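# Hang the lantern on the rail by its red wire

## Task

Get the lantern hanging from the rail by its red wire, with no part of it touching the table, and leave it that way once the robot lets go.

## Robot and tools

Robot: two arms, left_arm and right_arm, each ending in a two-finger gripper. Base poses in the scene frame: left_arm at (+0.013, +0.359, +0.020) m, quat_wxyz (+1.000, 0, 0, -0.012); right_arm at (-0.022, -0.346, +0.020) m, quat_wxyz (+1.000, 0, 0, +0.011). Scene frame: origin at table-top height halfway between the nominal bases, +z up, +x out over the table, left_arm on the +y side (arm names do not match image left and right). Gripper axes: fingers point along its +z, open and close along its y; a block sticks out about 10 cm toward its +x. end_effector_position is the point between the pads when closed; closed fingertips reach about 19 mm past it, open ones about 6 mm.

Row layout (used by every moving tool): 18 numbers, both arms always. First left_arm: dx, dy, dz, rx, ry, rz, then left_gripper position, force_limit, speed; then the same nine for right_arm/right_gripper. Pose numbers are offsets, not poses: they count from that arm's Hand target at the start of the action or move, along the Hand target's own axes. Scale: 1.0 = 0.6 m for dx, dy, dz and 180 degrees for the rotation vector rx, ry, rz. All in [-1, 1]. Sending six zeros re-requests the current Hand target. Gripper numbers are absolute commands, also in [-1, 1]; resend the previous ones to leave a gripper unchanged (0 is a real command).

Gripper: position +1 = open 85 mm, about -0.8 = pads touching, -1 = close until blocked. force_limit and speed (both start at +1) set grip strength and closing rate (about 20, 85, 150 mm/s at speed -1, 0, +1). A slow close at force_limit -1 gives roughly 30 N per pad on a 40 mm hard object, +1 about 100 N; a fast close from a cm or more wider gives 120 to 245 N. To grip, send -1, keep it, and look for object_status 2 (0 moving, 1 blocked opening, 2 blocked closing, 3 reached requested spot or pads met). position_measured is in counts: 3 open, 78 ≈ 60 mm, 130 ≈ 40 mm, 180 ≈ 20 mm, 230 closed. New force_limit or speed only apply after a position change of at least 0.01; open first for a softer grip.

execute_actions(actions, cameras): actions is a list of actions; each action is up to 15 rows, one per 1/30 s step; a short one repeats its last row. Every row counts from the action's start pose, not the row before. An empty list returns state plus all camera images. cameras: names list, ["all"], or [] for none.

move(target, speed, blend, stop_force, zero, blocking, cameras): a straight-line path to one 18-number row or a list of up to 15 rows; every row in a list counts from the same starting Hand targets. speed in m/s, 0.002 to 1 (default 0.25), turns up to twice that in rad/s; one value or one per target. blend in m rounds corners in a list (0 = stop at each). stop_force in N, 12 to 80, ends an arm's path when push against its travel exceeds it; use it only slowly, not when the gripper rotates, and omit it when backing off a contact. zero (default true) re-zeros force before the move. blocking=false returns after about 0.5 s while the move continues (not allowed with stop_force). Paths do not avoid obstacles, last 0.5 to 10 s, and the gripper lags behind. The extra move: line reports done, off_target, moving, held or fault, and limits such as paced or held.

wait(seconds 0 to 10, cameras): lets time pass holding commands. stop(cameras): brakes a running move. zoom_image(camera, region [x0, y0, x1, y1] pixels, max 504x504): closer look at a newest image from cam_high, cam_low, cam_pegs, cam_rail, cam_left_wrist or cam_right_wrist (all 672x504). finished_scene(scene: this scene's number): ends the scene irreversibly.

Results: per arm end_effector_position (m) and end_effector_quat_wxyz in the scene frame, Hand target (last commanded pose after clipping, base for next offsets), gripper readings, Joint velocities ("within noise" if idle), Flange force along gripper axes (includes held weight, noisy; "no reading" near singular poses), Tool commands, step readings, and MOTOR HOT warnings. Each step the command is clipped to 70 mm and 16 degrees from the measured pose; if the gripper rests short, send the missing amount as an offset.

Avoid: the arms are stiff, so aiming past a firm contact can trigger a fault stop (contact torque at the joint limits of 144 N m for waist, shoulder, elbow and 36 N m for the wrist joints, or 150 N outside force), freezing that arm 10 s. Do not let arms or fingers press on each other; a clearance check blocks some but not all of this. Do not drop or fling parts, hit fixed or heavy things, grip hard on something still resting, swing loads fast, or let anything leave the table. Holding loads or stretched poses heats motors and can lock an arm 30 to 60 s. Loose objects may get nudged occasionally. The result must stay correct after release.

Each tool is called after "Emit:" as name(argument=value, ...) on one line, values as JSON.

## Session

Emit:
execute_actions(actions=[])

Scene clock: 0.00 s.
left_arm: end_effector_position=(+0.6391, -0.0396, +0.1165) position_measured=3 object_status=3 end_effector_quat_wxyz=(-0.326, -0.485, +0.729, -0.358) | right_arm: end_effector_position=(+0.6416, -0.2408, +0.3892) position_measured=3 object_status=3 end_effector_quat_wxyz=(-0.081, -0.535, +0.834, -0.105)
Joint positions: left_arm=[-0.096 0.776 0.005 1.131 -1.212 0.627] | right_arm=[0.43 0.879 1.344 0.274 -2.157 0.827]
Joint velocities: within noise
Flange force (N): no reading
Hand target: left_arm +0.6391, -0.0396, +0.1165; -0.326, -0.485, +0.729, -0.358 | right_arm +0.6416, -0.2408, +0.3892; -0.081, -0.535, +0.834, -0.105
Tool commands: left_gripper/position=+1.0 left_gripper/force_limit=+1.0 left_gripper/speed=+1.0 right_gripper/position=+1.0 right_gripper/force_limit=+1.0 right_gripper/speed=+1.0
camera_calibration:
cam_left_wrist: T_world_to_cam=[[-0.932998, 0.297554, -0.202425, 0.635192], [0.359151, 0.734031, -0.576376, -0.118429], [-0.0229172, -0.610459, -0.791716, 0.210962], [0, 0, 0, 1]] pos_world=[0.640001, 0.0267099, 0.227341]
cam_right_wrist: T_world_to_cam=[[-0.917891, 0.392632, -0.057587, 0.715694], [0.385985, 0.917048, 0.100193, -0.0507016], [0.0921491, 0.0697386, -0.9933, 0.478591], [0, 0, 0, 1]] pos_world=[0.632397, -0.267885, 0.521679]

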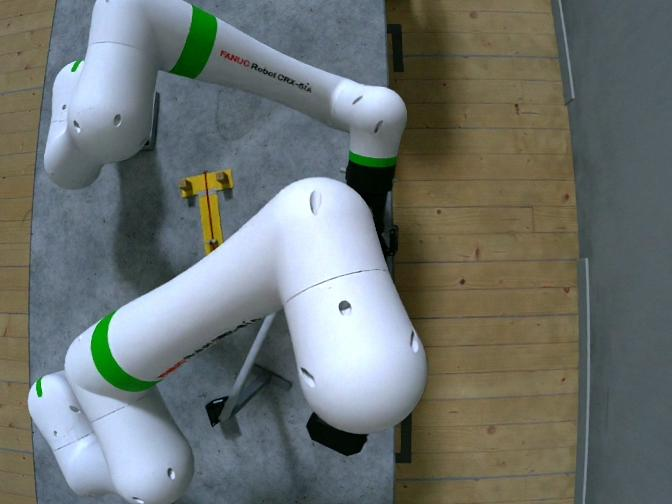

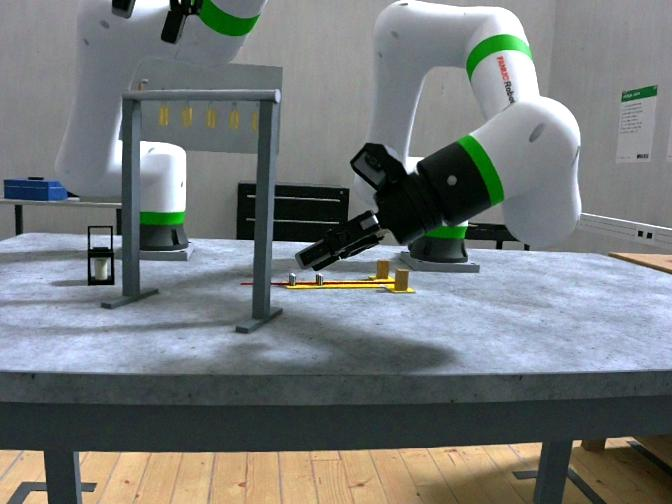

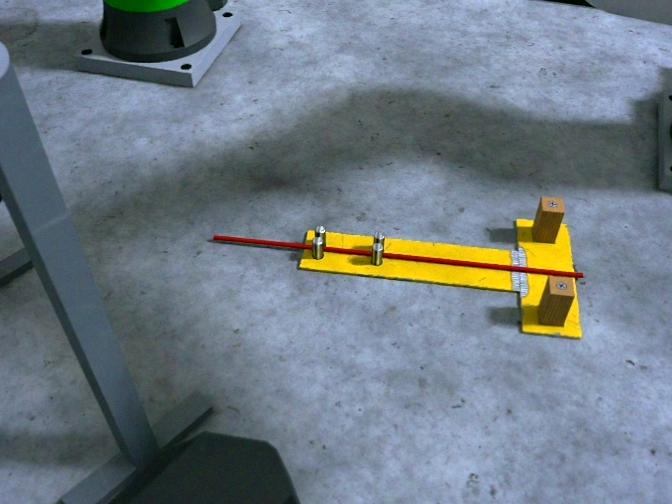

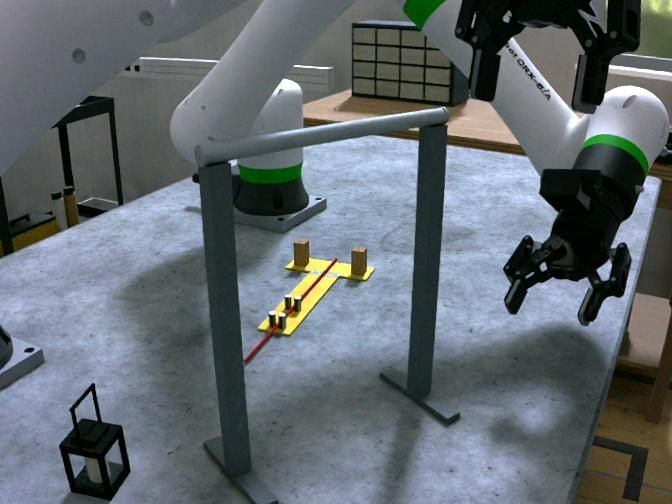

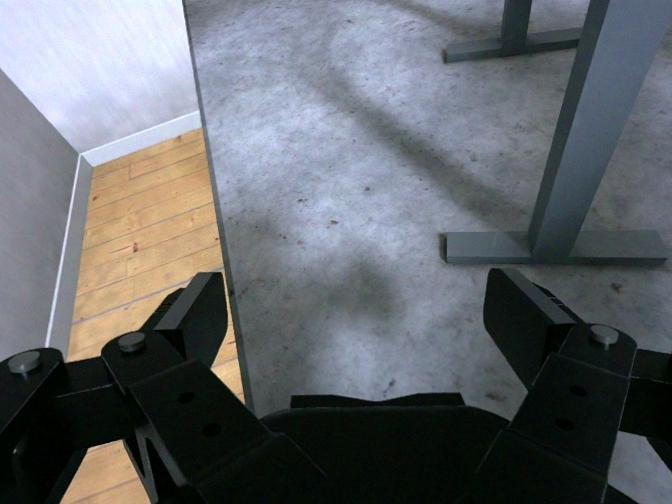

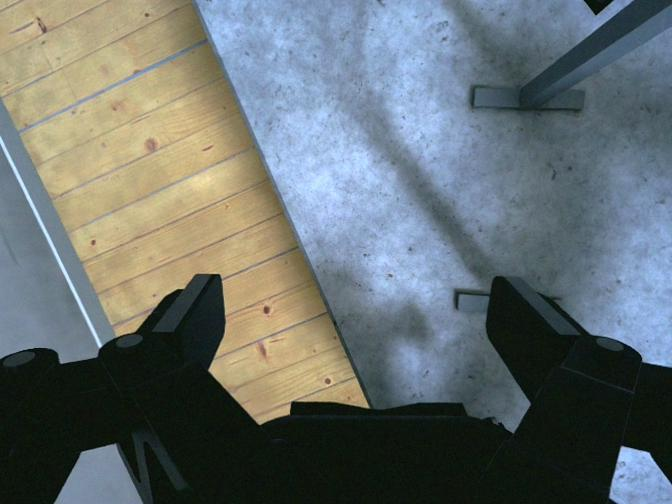

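Emit:
move(target=[[0.109,0.186,-0.479,0,0,0,0.375,-1,-1,0.05,-0.018,-0.193,0,0,0,-0.2,-0.5,-1],[0.068,0.803,-0.331,-0.2187,-0.0682,0.822,0.375,-1,-1,0.105,0.601,-0.218,-0.004,-0.0863,-0.188,-0.2,-0.5,-1],[0.068,0.803,-0.331,-0.2187,-0.0682,0.822,0.375,-1,-1,0.002,0.638,0.182,-0.004,-0.0863,-0.188,-0.2,-0.5,-1]], blend=0.03, speed=0.3, cameras=["all"])

Scene clock: 42.73 s.
left_arm: end_effector_position=(+0.2491, +0.2334, +0.1759) position_measured=82 object_status=3 end_effector_quat_wxyz=(+0.118, +0.493, +0.832, -0.226) | right_arm: end_effector_position=(+0.3247, -0.1280, +0.5001) position_measured=154 object_status=3 end_effector_quat_wxyz=(+0.008, +0.744, -0.668, +0.010)
Joint positions: left_arm=[0.649 -0.518 -0.899 0.394 -1.535 -1.78] | right_arm=[0.877 0.022 0.492 0.022 -2.058 0.787]
Flange force (N): left_arm=[-7.6 1.1 5.9] | right_arm=[0.6 2.0 4.9]
Hand target: left_arm +0.2491, +0.2334, +0.1759; +0.118, +0.493, +0.832, -0.226 (not the last commanded pose) | right_arm +0.3247, -0.1280, +0.5001; +0.008, +0.744, -0.668, +0.010 (not the last commanded pose)
Off the commanded pose: left_arm 0.054 m, 22 deg | right_arm 0.252 m, 4 deg.
elbow stopped short (right arm): the move would have taken joint 3 (elbow) straighter than the controller allows.
move: held (left_arm; a check stopped the path), off_target (right_arm; braked when a check withheld steps of left_arm); path passed 1 of 3 targets; limits=held
pose unreachable (left arm): on one or more control steps of this call, first in action 0 (counted from 0), this arm could not follow its commanded pose, so it was not sent that pose on those steps. It may still have moved: this result reports where it is.
cause: moving toward the commanded pose would bring two parts of the arm too close to each other (its gripper and another part of the arm, with joints 3 (elbow) to 6 (wrist roll) between them, 17 mm apart when it was first held).
camera_calibration:
cam_left_wrist: T_world_to_cam=[[0.879304, 0.414159, -0.235153, -0.27078], [0.447701, -0.550383, 0.704729, -0.0921346], [0.162446, -0.724949, -0.669373, 0.374763], [0, 0, 0, 1]] pos_world=[0.218468, 0.333121, 0.252111]
cam_right_wrist: T_world_to_cam=[[-0.991568, -0.127205, 0.0247368, 0.303214], [-0.112566, 0.94006, 0.321896, 0.0109352], [-0.0642007, 0.316397, -0.946452, 0.668946], [0, 0, 0, 1]] pos_world=[0.344835, -0.183362, 0.622105]

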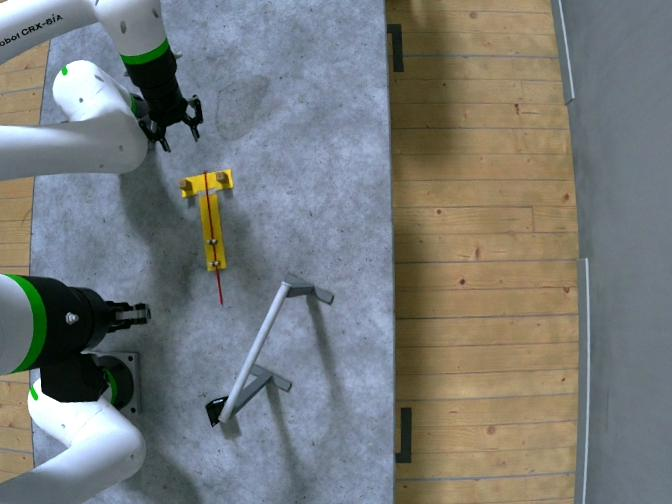

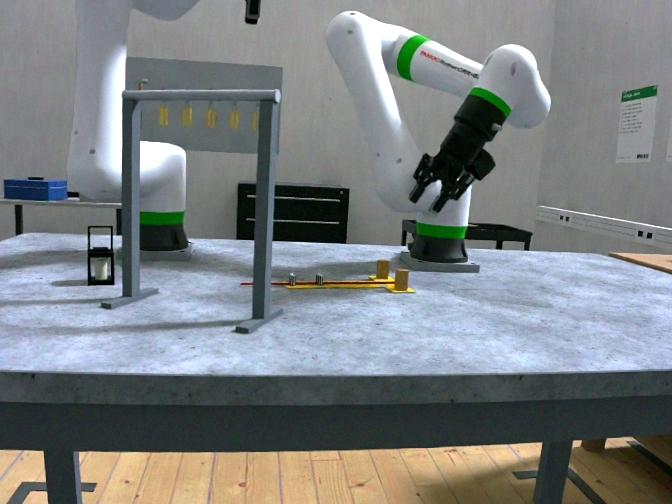

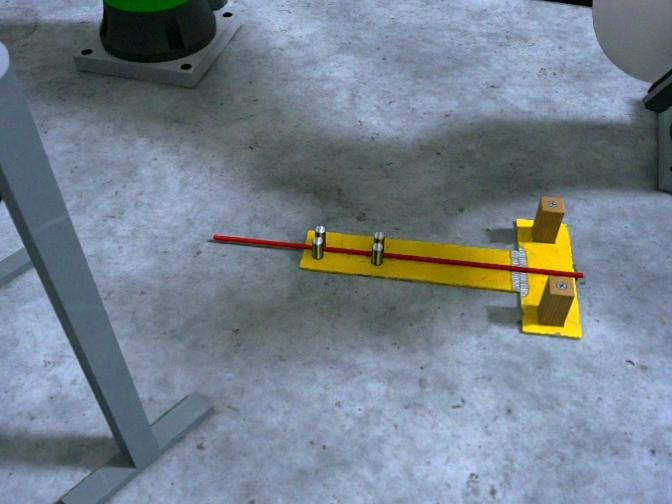

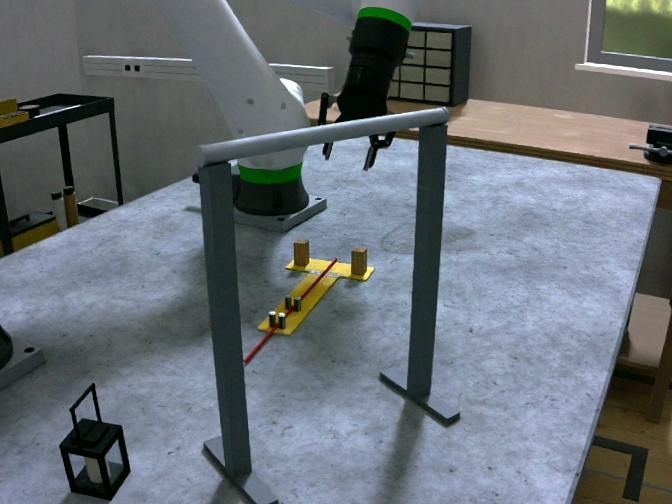

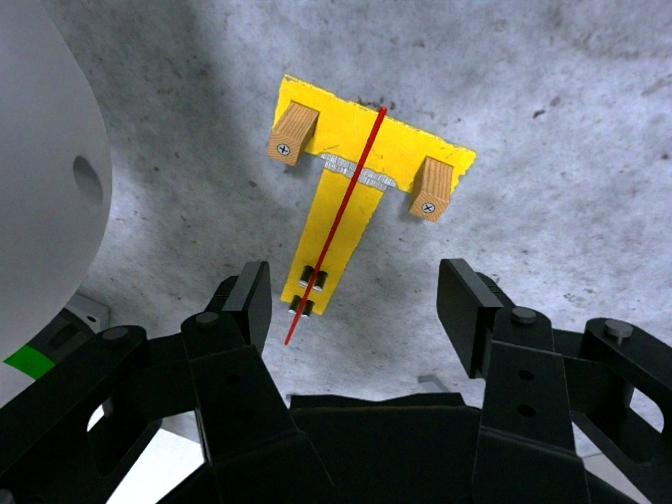

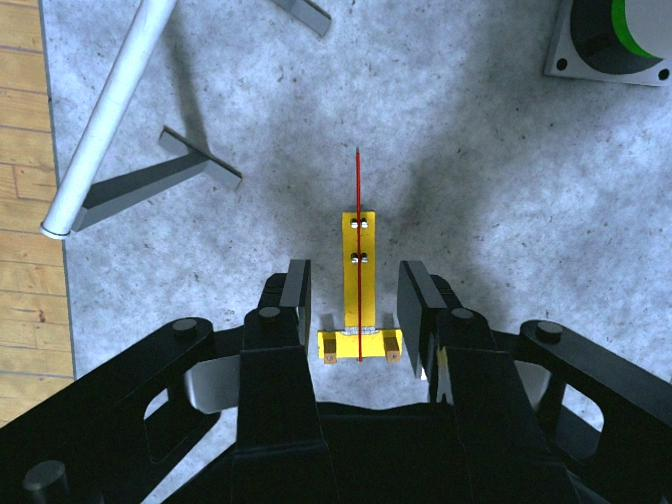

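Emit:
move(target=[[-0.1745,0.15,-0.102,0.1,0.02,0.2,0.375,-1,-1,-0.026,0.056,0.417,0,0,-0.0167,-0.2,-0.5,-1],[-0.113,0.163,0.088,0.245,0.0413,0.533,0.375,-1,-1,-0.026,0.056,0.417,0,0,-0.0167,-0.2,-0.5,-1]], blend=0.02, cameras=["all"])

Scene clock: 120.87 s.
left_arm: end_effector_position=(+0.3661, +0.1955, +0.1330) position_measured=82 object_status=3 end_effector_quat_wxyz=(+0.024, +0.951, +0.076, -0.300) | right_arm: end_effector_position=(+0.2909, -0.1222, +0.2495) position_measured=154 object_status=3 end_effector_quat_wxyz=(+0.008, +0.761, -0.649, +0.010)
Joint positions: left_arm=[0.014 0.373 -0.135 0.097 -1.667 -2.992] | right_arm=[0.959 -0.152 -0.271 0.018 -1.47 0.746]
Flange force (N): left_arm=[-6.2 1.6 4.0] | right_arm=[0.8 2.2 4.0]
Hand target: left_arm +0.3661, +0.1955, +0.1330; +0.024, +0.951, +0.076, -0.300 | right_arm +0.2909, -0.1222, +0.2495; +0.008, +0.761, -0.649, +0.010
Off the commanded pose: left_arm 0.000 m, 0 deg | right_arm 0.000 m, 0 deg.
move: done
camera_calibration:
cam_left_wrist: T_world_to_cam=[[0.16327, -0.986294, 0.0238005, 0.133485], [-0.558149, -0.0724489, 0.826572, 0.123533], [-0.813519, -0.148238, -0.562328, 0.529921], [0, 0, 0, 1]] pos_world=[0.478257, 0.21916, 0.192703]
cam_right_wrist: T_world_to_cam=[[-0.983498, -0.179024, 0.026115, 0.267538], [-0.161273, 0.932936, 0.321903, 0.0957052], [-0.0819921, 0.312379, -0.946412, 0.432466], [0, 0, 0, 1]] pos_world=[0.314017, -0.176484, 0.371497]

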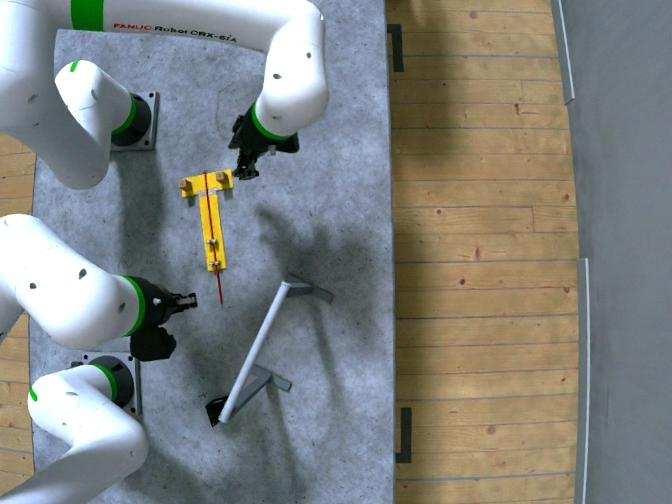

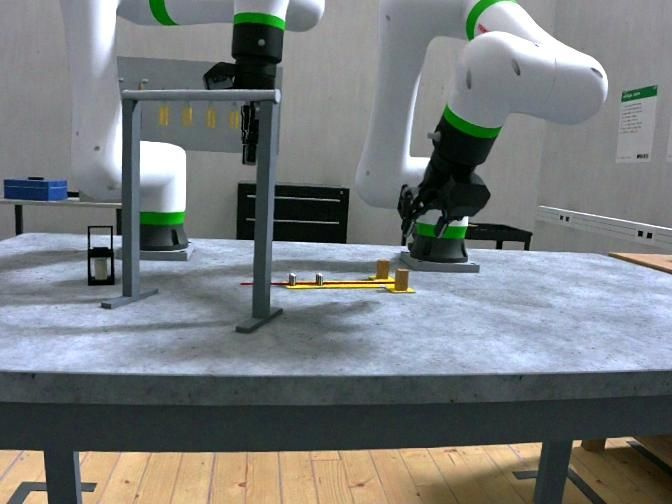

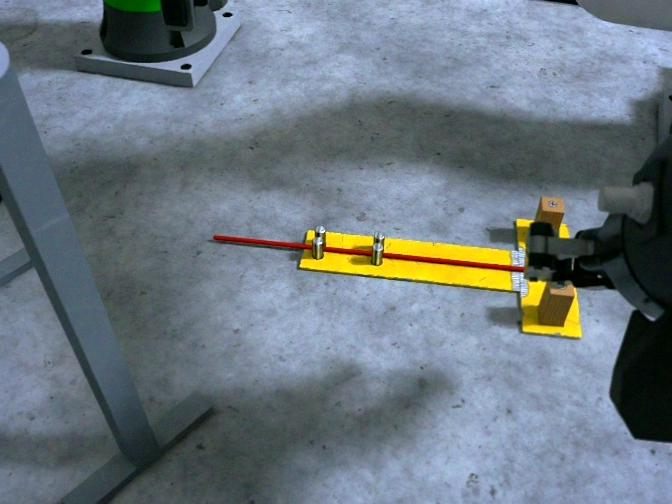

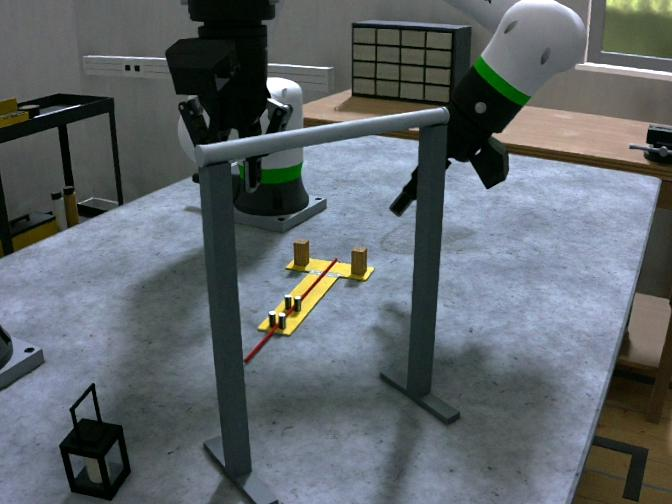

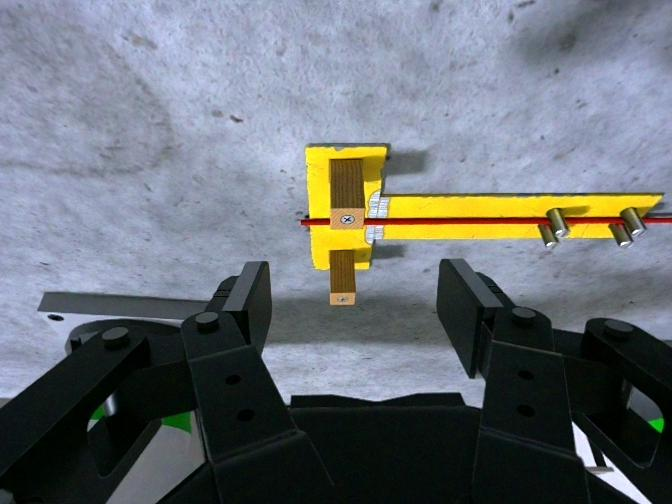

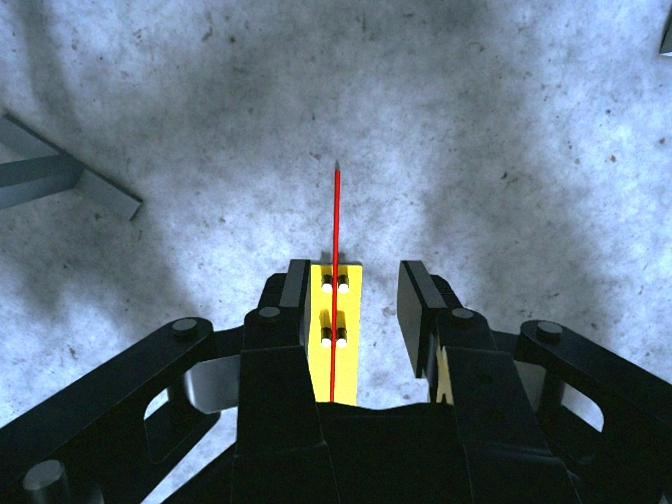

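Emit:
move(target=[[0,0.0067,0.2,0,0,0,0.375,-1,-1,0,0,0,0,0,0,-0.2,-0.5,-1],[0,0.0067,0.2,0,0,0,-1,-1,-1,0,0,0,0,0,0,-0.2,-0.5,-1]], speed=0.06, cameras=["cam_left_wrist","cam_pegs","cam_right_wrist"])

Scene clock: 134.23 s.
left_arm: end_effector_position=(+0.2988, +0.1807, +0.0346) position_measured=181 object_status=2 end_effector_quat_wxyz=(+0.024, +0.951, +0.076, -0.300) | right_arm: end_effector_position=(+0.2909, -0.1222, +0.2495) position_measured=154 object_status=3 end_effector_quat_wxyz=(+0.008, +0.761, -0.649, +0.010)
Joint positions: left_arm=[-0.02 0.387 -0.401 0.118 -1.385 -2.995] | right_arm=[0.959 -0.152 -0.271 0.018 -1.47 0.746]
Flange force (N): left_arm=[-9.6 1.6 -2.8] | right_arm=[0.7 1.8 3.6]
Hand target: left_arm +0.2988, +0.1807, +0.0347; +0.024, +0.951, +0.076, -0.300 | right_arm +0.2909, -0.1222, +0.2495; +0.008, +0.761, -0.649, +0.010
Off the commanded pose: left_arm 0.000 m, 0 deg | right_arm 0.000 m, 0 deg.
move: done
camera_calibration:
cam_left_wrist: T_world_to_cam=[[0.163278, -0.986293, 0.0237874, 0.132114], [-0.558147, -0.0724646, 0.826572, 0.166145], [-0.813519, -0.148238, -0.562328, 0.417686], [0, 0, 0, 1]] pos_world=[0.410957, 0.20426, 0.0944034]
cam_right_wrist: T_world_to_cam=[[-0.983498, -0.179024, 0.026115, 0.267538], [-0.161273, 0.932936, 0.321903, 0.0957052], [-0.0819921, 0.312379, -0.946412, 0.432466], [0, 0, 0, 1]] pos_world=[0.314017, -0.176484, 0.371497]
Images, in order (width x height): cam_pegs 672x504, cam_left_wrist 672x504, cam_right_wrist 672x504.

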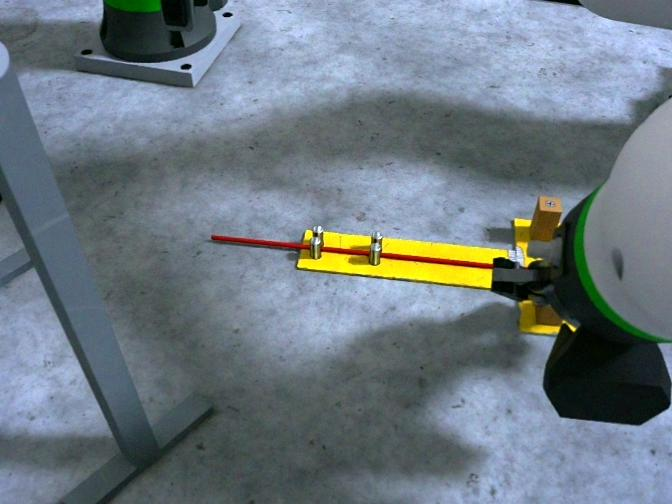

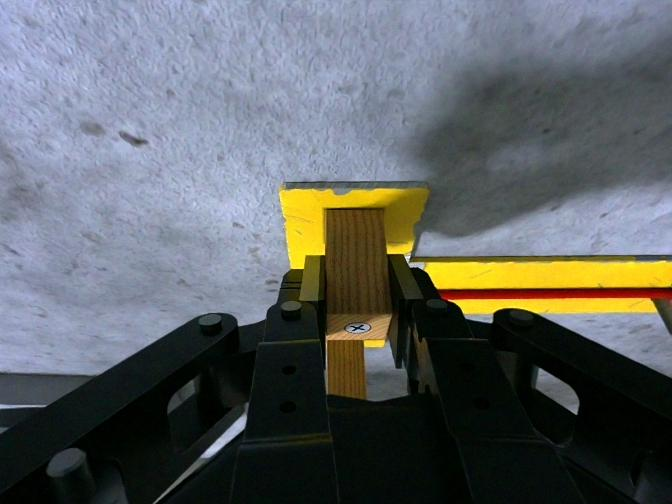

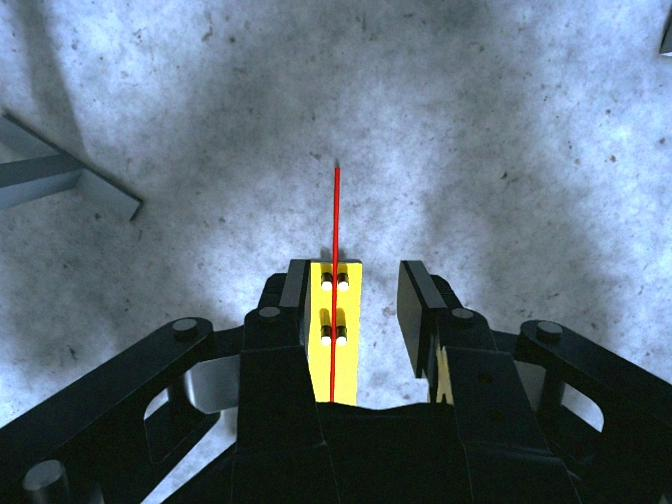

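Emit:
move(target=[0,0,0,0,0,0,-1,-1,-1,-0.01,0,0.31,0,-0.0079,0,-0.2,-0.5,-1], cameras=["cam_right_wrist","cam_pegs"])

Scene clock: 147.10 s.
left_arm: end_effector_position=(+0.2988, +0.1807, +0.0347) position_measured=181 object_status=2 end_effector_quat_wxyz=(+0.024, +0.951, +0.076, -0.300) | right_arm: end_effector_position=(+0.2908, -0.1209, +0.0634) position_measured=154 object_status=3 end_effector_quat_wxyz=(+0.000, +0.761, -0.649, +0.000)
Joint positions: left_arm=[-0.02 0.387 -0.401 0.118 -1.385 -2.995] | right_arm=[0.946 0.011 -0.579 0.001 -0.98 0.76]
Flange force (N): left_arm=[-10.0 1.7 -2.5] | right_arm=[0.2 1.1 3.3]
Hand target: left_arm +0.2988, +0.1807, +0.0347; +0.024, +0.951, +0.076, -0.300 | right_arm +0.2909, -0.1209, +0.0634; +0.000, +0.761, -0.649, +0.001
Off the commanded pose: left_arm 0.000 m, 0 deg | right_arm 0.000 m, 0 deg.
move: done
camera_calibration:
cam_right_wrist: T_world_to_cam=[[-0.98341, -0.179579, 0.0256095, 0.272508], [-0.159879, 0.924773, 0.345303, 0.15155], [-0.0856922, 0.33548, -0.938142, 0.259285], [0, 0, 0, 1]] pos_world=[0.314435, -0.178198, 0.183937]
Images, in order (width x height): cam_pegs 672x504, cam_right_wrist 672x504.

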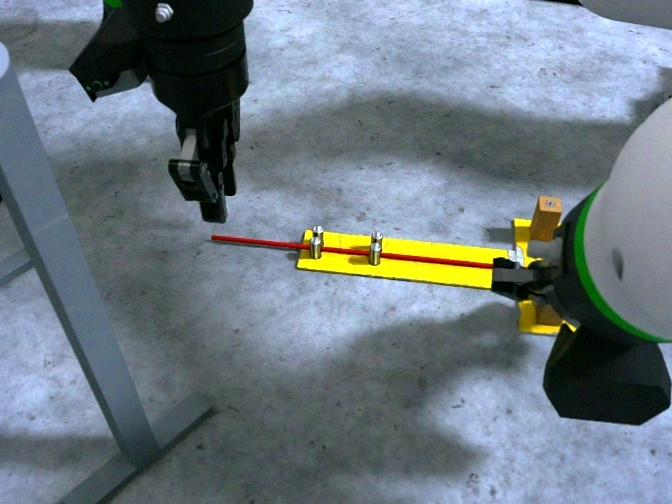

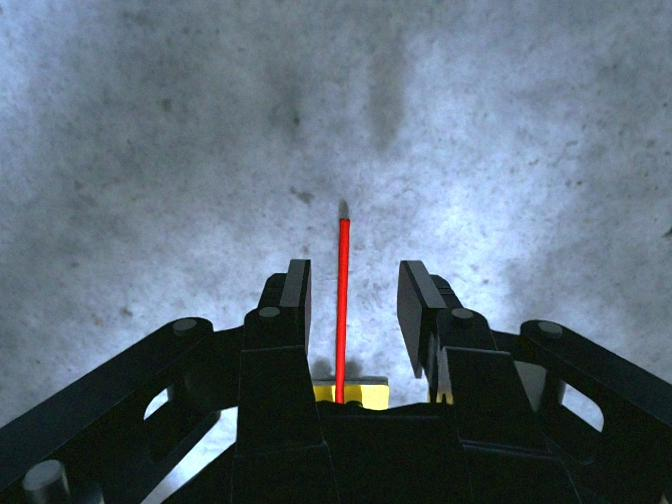

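Emit:
move(target=[0,0,0,0,0,0,-1,-1,-1,-0.008,-0.004,0.071,0,0,0,-0.2,-0.5,-1], speed=0.05, stop_force=14)

Emit:
move(target=[0,0,0,0,0,0,-1,-1,-1,0,0,0,0,0,0,-1,0,-1], cameras=["cam_right_wrist","cam_pegs","cam_low"])

Emit:
zoom_image(camera="cam_pegs", region=[150, 160, 400, 320])

Scene clock: 157.17 s.
left_arm: end_effector_position=(+0.2988, +0.1807, +0.0347) position_measured=181 object_status=2 end_effector_quat_wxyz=(+0.024, +0.951, +0.076, -0.300) | right_arm: end_effector_position=(+0.2925, -0.1158, +0.0208) position_measured=154 object_status=3 end_effector_quat_wxyz=(+0.000, +0.761, -0.649, +0.001)
Joint positions: left_arm=[-0.02 0.387 -0.401 0.118 -1.385 -2.995] | right_arm=[0.95 0.098 -0.611 0.001 -0.861 0.756]
Flange force (N): left_arm=[-10.0 1.7 -3.0] | right_arm=[0.5 1.4 2.7]
Hand target: left_arm +0.2988, +0.1807, +0.0347; +0.024, +0.951, +0.076, -0.300 | right_arm +0.2925, -0.1158, +0.0208; +0.000, +0.761, -0.649, +0.001
Off the commanded pose: left_arm 0.000 m, 0 deg | right_arm 0.000 m, 0 deg.
move: done

Scene clock: 159.00 s.
left_arm: end_effector_position=(+0.2988, +0.1807, +0.0347) position_measured=181 object_status=2 end_effector_quat_wxyz=(+0.024, +0.951, +0.076, -0.300) | right_arm: end_effector_position=(+0.2925, -0.1158, +0.0208) position_measured=226 object_status=0 end_effector_quat_wxyz=(+0.000, +0.761, -0.649, +0.001)
Joint positions: left_arm=[-0.02 0.387 -0.401 0.118 -1.385 -2.995] | right_arm=[0.95 0.098 -0.611 0.001 -0.861 0.756]
Flange force (N): left_arm=[-10.0 1.6 -2.6] | right_arm=[0.5 1.7 2.8]
Hand target: left_arm +0.2988, +0.1807, +0.0347; +0.024, +0.951, +0.076, -0.300 | right_arm +0.2925, -0.1158, +0.0208; +0.000, +0.761, -0.649, +0.001
Off the commanded pose: left_arm 0.000 m, 0 deg | right_arm 0.000 m, 0 deg.
move: done
camera_calibration:
cam_right_wrist: T_world_to_cam=[[-0.983395, -0.179669, 0.0255757, 0.276188], [-0.159975, 0.924756, 0.345304, 0.16175], [-0.0856918, 0.335478, -0.938142, 0.217721], [0, 0, 0, 1]] pos_world=[0.316135, -0.172997, 0.141337]
Images, in order (width x height): cam_low 672x504, cam_pegs 672x504, cam_right_wrist 672x504.

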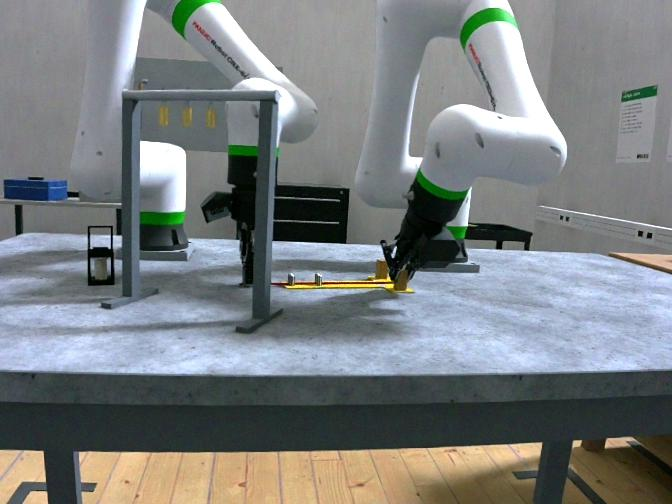

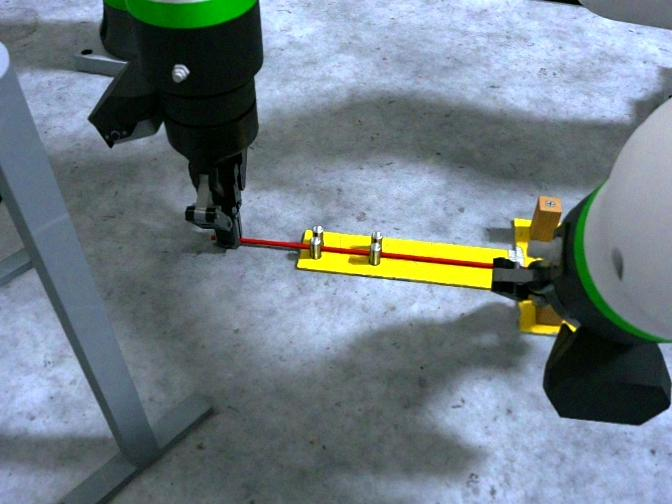

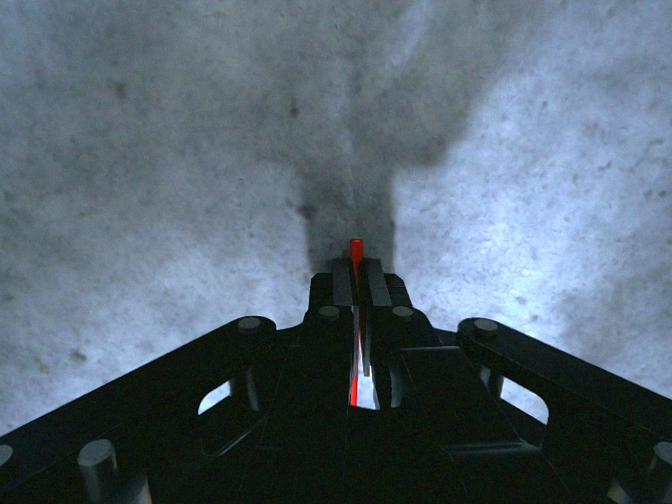

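Scaled by 2.016 from the camera's 672x504 image, which has a finer 960x720 frame.

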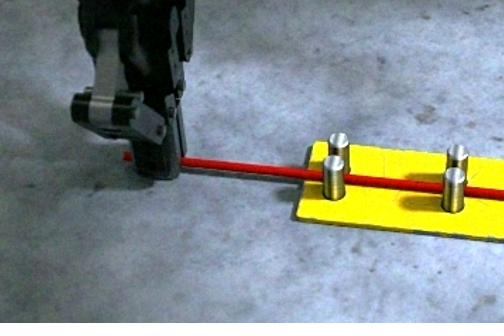

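Emit:
move(target=[[0,0,0,0,0,0,-1,-1,-1,-0.0027,0.023,0,0,0,0.111,-1,0,-1],[0,0,0,0,0,0,-1,-1,-1,-0.0105,0.0447,0,0,0,0.222,-1,0,-1],[0,0,0,0,0,0,-1,-1,-1,-0.035,0.0755,0,0,0,0.417,-1,0,-1]], blend=0.004, speed=0.1, cameras=["cam_left_wrist","cam_pegs"])

Scene clock: 173.67 s.
left_arm: end_effector_position=(+0.2988, +0.1807, +0.0347) position_measured=181 object_status=2 end_effector_quat_wxyz=(+0.024, +0.951, +0.076, -0.300) | right_arm: end_effector_position=(+0.2444, -0.1023, +0.0207) position_measured=226 object_status=2 end_effector_quat_wxyz=(+0.000, -0.208, +0.978, +0.000)
Joint positions: left_arm=[-0.02 0.387 -0.401 0.118 -1.385 -2.995] | right_arm=[1.088 0.028 -0.687 0.001 -0.856 -0.692]
Flange force (N): left_arm=[-9.3 5.2 -0.3] | right_arm=[-0.2 2.3 2.7]
Hand target: left_arm +0.2988, +0.1807, +0.0347; +0.024, +0.951, +0.076, -0.300 | right_arm +0.2445, -0.1023, +0.0207; +0.000, -0.208, +0.978, +0.000
Off the commanded pose: left_arm 0.000 m, 0 deg | right_arm 0.000 m, 0 deg.
move: done
camera_calibration:
cam_left_wrist: T_world_to_cam=[[0.16327, -0.986294, 0.0238005, 0.132117], [-0.558149, -0.0724489, 0.826572, 0.166142], [-0.813519, -0.148238, -0.562328, 0.417686], [0, 0, 0, 1]] pos_world=[0.410957, 0.20426, 0.0944035]
Images, in order (width x height): cam_pegs 672x504, cam_left_wrist 672x504.

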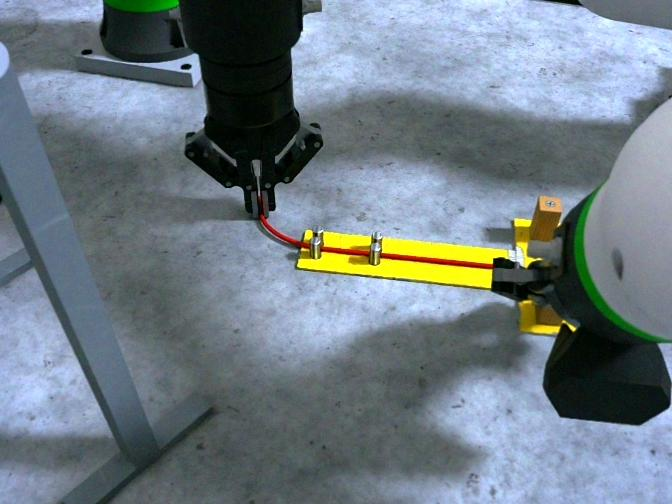

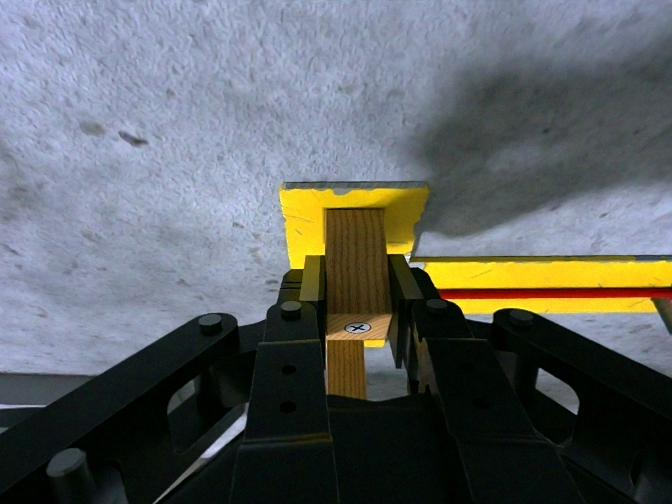

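Emit:
move(target=[[0,0,0,0,0,0,-1,-1,-1,0.0085,0.0365,0,0,0,0.194,-1,0,-1],[0,0,0,0,0,0,-1,-1,-1,0.0037,0.0666,0,0,0,0.361,-1,0,-1],[0,0,0,0,0,0,-1,-1,-1,-0.0073,0.0874,0,0,0,0.5,-1,0,-1]], blend=0.004, speed=0.1)

Emit:
move(target=[[0,0,0,0,0,0,-1,-1,-1,0,0,0,0,0,0,-0.3,-0.5,-1],[0,0,0,0,0,0,-1,-1,-1,0,0,-0.15,0,0,0,-0.3,-0.5,-1]], cameras=["cam_right_wrist","cam_pegs","cam_high"])

Scene clock: 188.40 s.
left_arm: end_effector_position=(+0.2988, +0.1807, +0.0347) position_measured=181 object_status=2 end_effector_quat_wxyz=(+0.024, +0.951, +0.076, -0.300) | right_arm: end_effector_position=(+0.2271, -0.0526, +0.0207) position_measured=226 object_status=2 end_effector_quat_wxyz=(+0.001, +0.544, +0.839, +0.000)
Joint positions: left_arm=[-0.02 0.387 -0.401 0.118 -1.385 -2.995] | right_arm=[1.19 0.087 -0.624 0.001 -0.86 -2.365]
Flange force (N): left_arm=[-9.5 1.0 -2.5] | right_arm=[0.7 -0.8 2.7]
Hand target: left_arm +0.2988, +0.1807, +0.0347; +0.024, +0.951, +0.076, -0.300 | right_arm +0.2271, -0.0526, +0.0207; +0.001, +0.544, +0.839, +0.000
Off the commanded pose: left_arm 0.000 m, 0 deg | right_arm 0.000 m, 0 deg.
move: done

Scene clock: 190.57 s.
left_arm: end_effector_position=(+0.2988, +0.1807, +0.0347) position_measured=181 object_status=2 end_effector_quat_wxyz=(+0.024, +0.951, +0.076, -0.300) | right_arm: end_effector_position=(+0.2270, -0.0526, +0.1107) position_measured=167 object_status=3 end_effector_quat_wxyz=(+0.001, +0.544, +0.839, +0.000)
Joint positions: left_arm=[-0.02 0.387 -0.401 0.118 -1.385 -2.995] | right_arm=[1.19 -0.058 -0.519 0.001 -1.109 -2.365]
Flange force (N): left_arm=[-9.4 0.1 -3.1] | right_arm=[1.2 -3.8 3.4]
Hand target: left_arm +0.2988, +0.1807, +0.0347; +0.024, +0.951, +0.076, -0.300 | right_arm +0.2270, -0.0526, +0.1107; +0.001, +0.544, +0.839, +0.000
Off the commanded pose: left_arm 0.000 m, 0 deg | right_arm 0.000 m, 0 deg.
move: done
camera_calibration:
cam_right_wrist: T_world_to_cam=[[0.903757, 0.427176, 0.0272776, -0.175903], [0.392287, -0.852073, 0.34653, -0.157205], [0.171272, -0.302479, -0.937642, 0.183284], [0, 0, 0, 1]] pos_world=[0.189252, -0.00336899, 0.231129]
Images, in order (width x height): cam_high 672x504, cam_pegs 672x504, cam_right_wrist 672x504.

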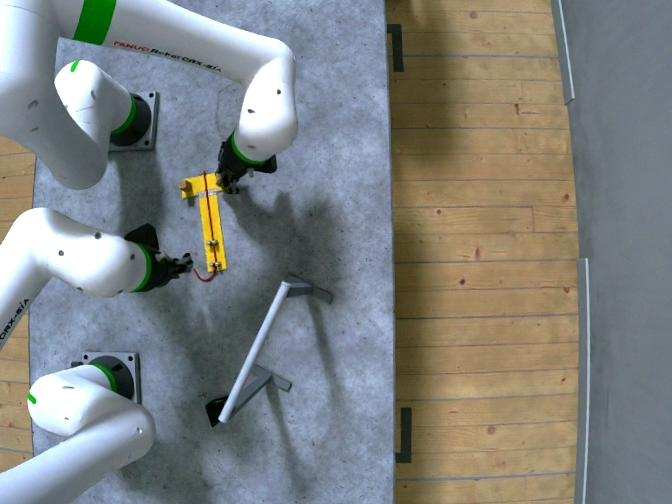

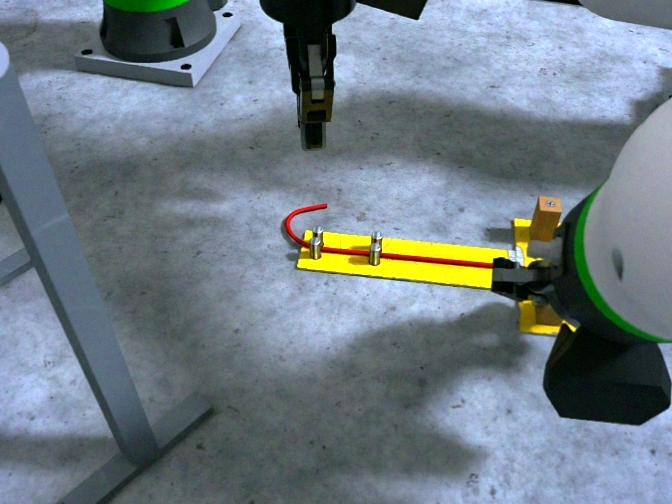

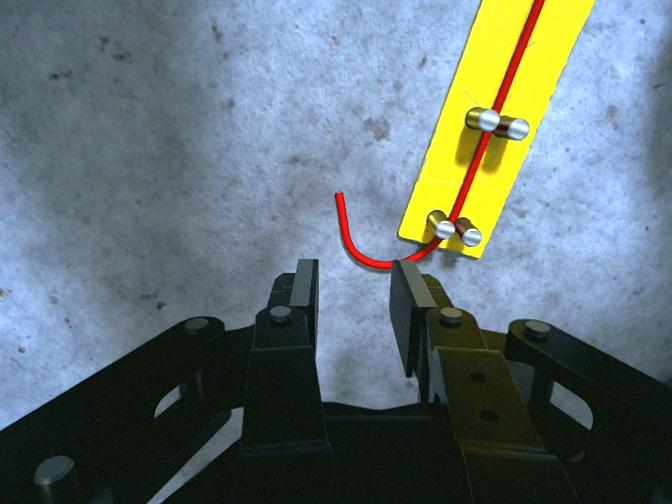

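Emit:
move(target=[[0,0,0,0,0,0,-1,-1,-1,0,0,0,0,0,-0.5,-0.4,-0.5,-1],[0,0,0,0,0,0,-1,-1,-1,0.223,0.1515,0,0,0,-0.917,-0.4,-0.5,-1]], speed=0.5, cameras=["cam_right_wrist","cam_pegs"])

Scene clock: 208.07 s.
left_arm: end_effector_position=(+0.2988, +0.1807, +0.0347) position_measured=181 object_status=2 end_effector_quat_wxyz=(+0.024, +0.951, +0.076, -0.300) | right_arm: end_effector_position=(+0.2416, +0.0302, +0.1108) position_measured=179 object_status=3 end_effector_quat_wxyz=(+0.005, -0.522, +0.853, -0.003)
Joint positions: left_arm=[-0.02 0.387 -0.401 0.118 -1.385 -2.995] | right_arm=[1.232 0.125 -0.332 0.012 -1.109 -0.162]
Flange force (N): left_arm=[-9.1 0.0 -3.3] | right_arm=[2.5 3.3 2.8]
Hand target: left_arm +0.2988, +0.1807, +0.0347; +0.024, +0.951, +0.076, -0.300 | right_arm +0.2415, +0.0302, +0.1108; +0.005, -0.522, +0.853, -0.003 (not the last commanded pose)
Off the commanded pose: left_arm 0.000 m, 0 deg | right_arm 0.078 m, 36 deg.
move: held (right_arm; a check stopped the path); path passed 1 of 2 targets; limits=held
pose unreachable (right arm): on one or more control steps of this call, first in action 0 (counted from 0), this arm could not follow its commanded pose, so it was not sent that pose on those steps. It may still have moved: this result reports where it is.
cause: moving toward the commanded pose would bring a part of the arm too close to another arm (a part of this arm just beyond joint 4 (forearm roll) and a part of the left arm just beyond its joint 2 (shoulder), along the way the arms are being sent, or toward where that arm still pushes).
camera_calibration:
cam_right_wrist: T_world_to_cam=[[-0.899745, 0.436097, 0.016668, 0.212145], [0.413638, 0.839986, 0.351181, -0.149176], [0.139148, 0.322868, -0.936159, 0.194671], [0, 0, 0, 1]] pos_world=[0.225493, -0.0300629, 0.231095]
Images, in order (width x height): cam_pegs 672x504, cam_right_wrist 672x504.

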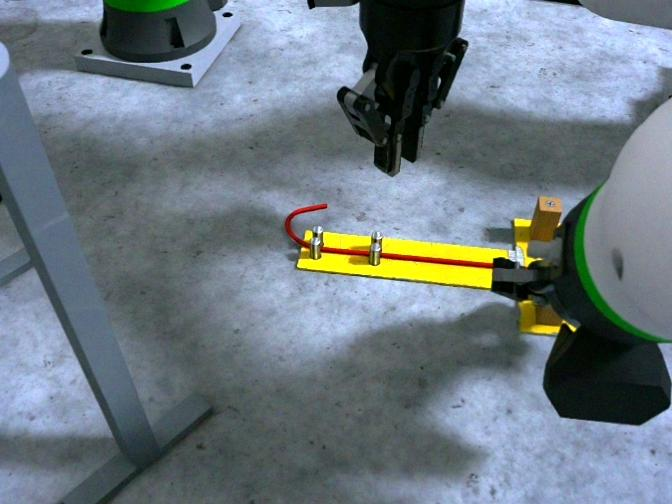

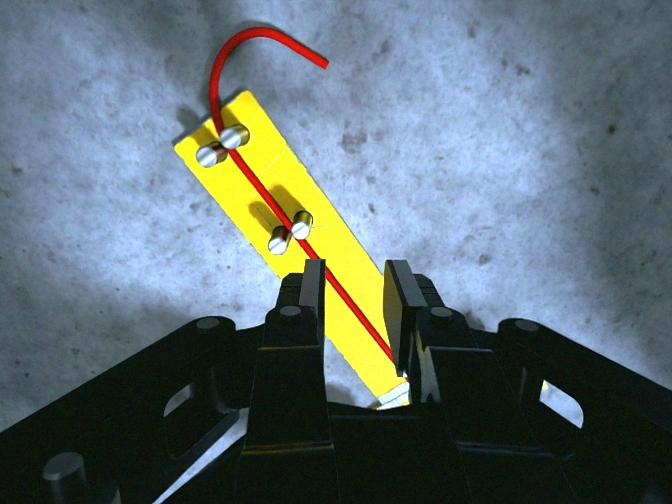

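Emit:
move(target=[[0,0,0,0,0,0,-1,-1,-1,0.163,-0.083,-0.1,0,0,0,-0.4,-0.5,-1],[0,0.183,0,0,0,0,-1,-1,-1,0.163,-0.083,-0.1,0,0,0,-0.4,-0.5,-1]], speed=[0.2,0.04], cameras=["cam_pegs","cam_left_wrist","cam_right_wrist","cam_high"])

Scene clock: 222.37 s.
left_arm: end_effector_position=(+0.3162, +0.0723, +0.0346) position_measured=181 object_status=2 end_effector_quat_wxyz=(+0.024, +0.951, +0.076, -0.300) | right_arm: end_effector_position=(+0.2406, -0.0796, +0.1707) position_measured=179 object_status=3 end_effector_quat_wxyz=(+0.005, -0.522, +0.853, -0.003)
Joint positions: left_arm=[-0.235 0.502 -0.258 0.239 -1.385 -2.836] | right_arm=[1.134 -0.155 -0.458 0.011 -1.262 -0.062]
Flange force (N): left_arm=[-7.0 -1.8 -3.1] | right_arm=[2.0 0.9 3.2]
Hand target: left_arm +0.3162, +0.0723, +0.0346; +0.024, +0.951, +0.076, -0.300 | right_arm +0.2406, -0.0796, +0.1707; +0.005, -0.522, +0.853, -0.003
Off the commanded pose: left_arm 0.000 m, 0 deg | right_arm 0.000 m, 0 deg.
move: done
camera_calibration:
cam_left_wrist: T_world_to_cam=[[0.163278, -0.986293, 0.0237874, 0.0223611], [-0.558147, -0.0724646, 0.826572, 0.168084], [-0.813519, -0.148238, -0.562328, 0.415716], [0, 0, 0, 1]] pos_world=[0.428357, 0.0958597, 0.0943034]
cam_right_wrist: T_world_to_cam=[[-0.89982, 0.435946, 0.0166048, 0.258233], [0.413477, 0.840065, 0.351181, -0.0775629], [0.139147, 0.322865, -0.93616, 0.286323], [0, 0, 0, 1]] pos_world=[0.224593, -0.139862, 0.290995]
Images, in order (width x height): cam_high 672x504, cam_pegs 672x504, cam_left_wrist 672x504, cam_right_wrist 672x504.

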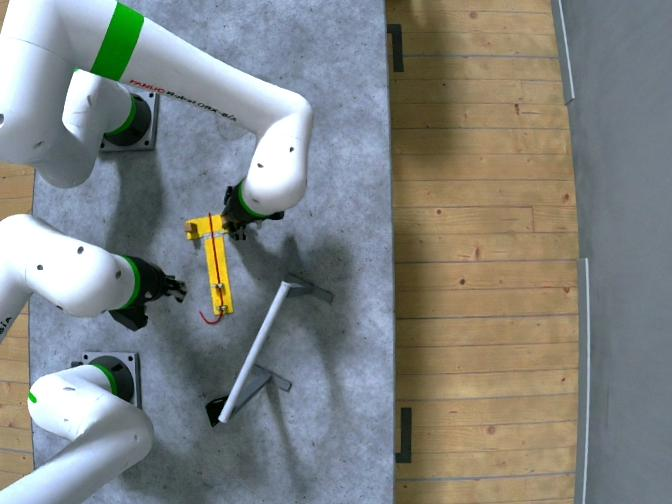

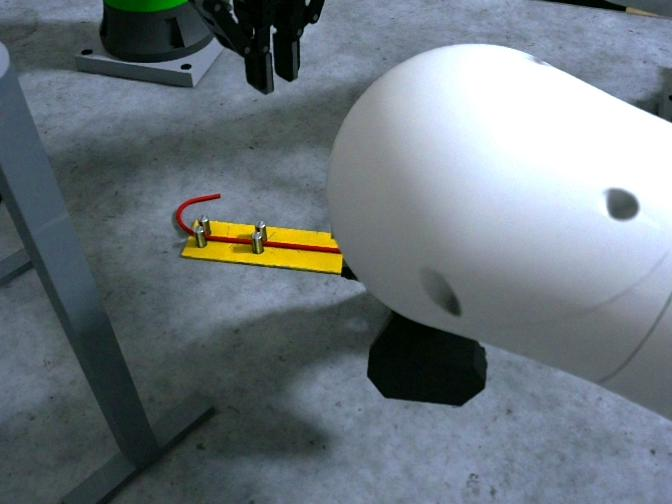

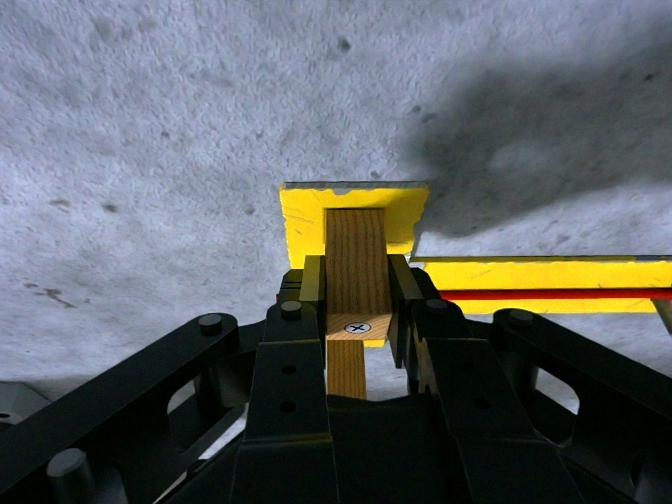

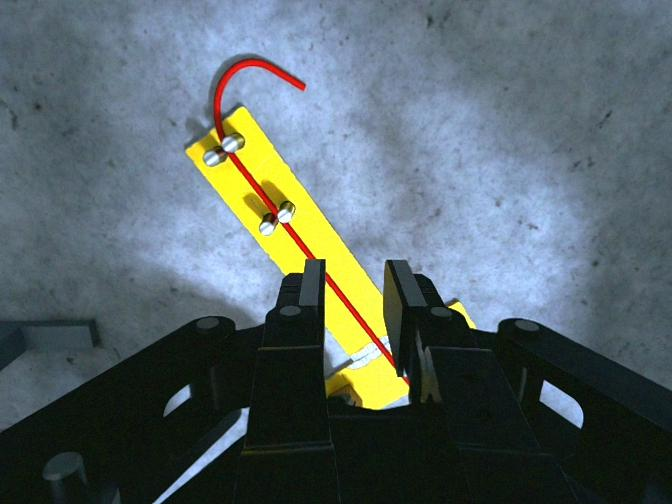

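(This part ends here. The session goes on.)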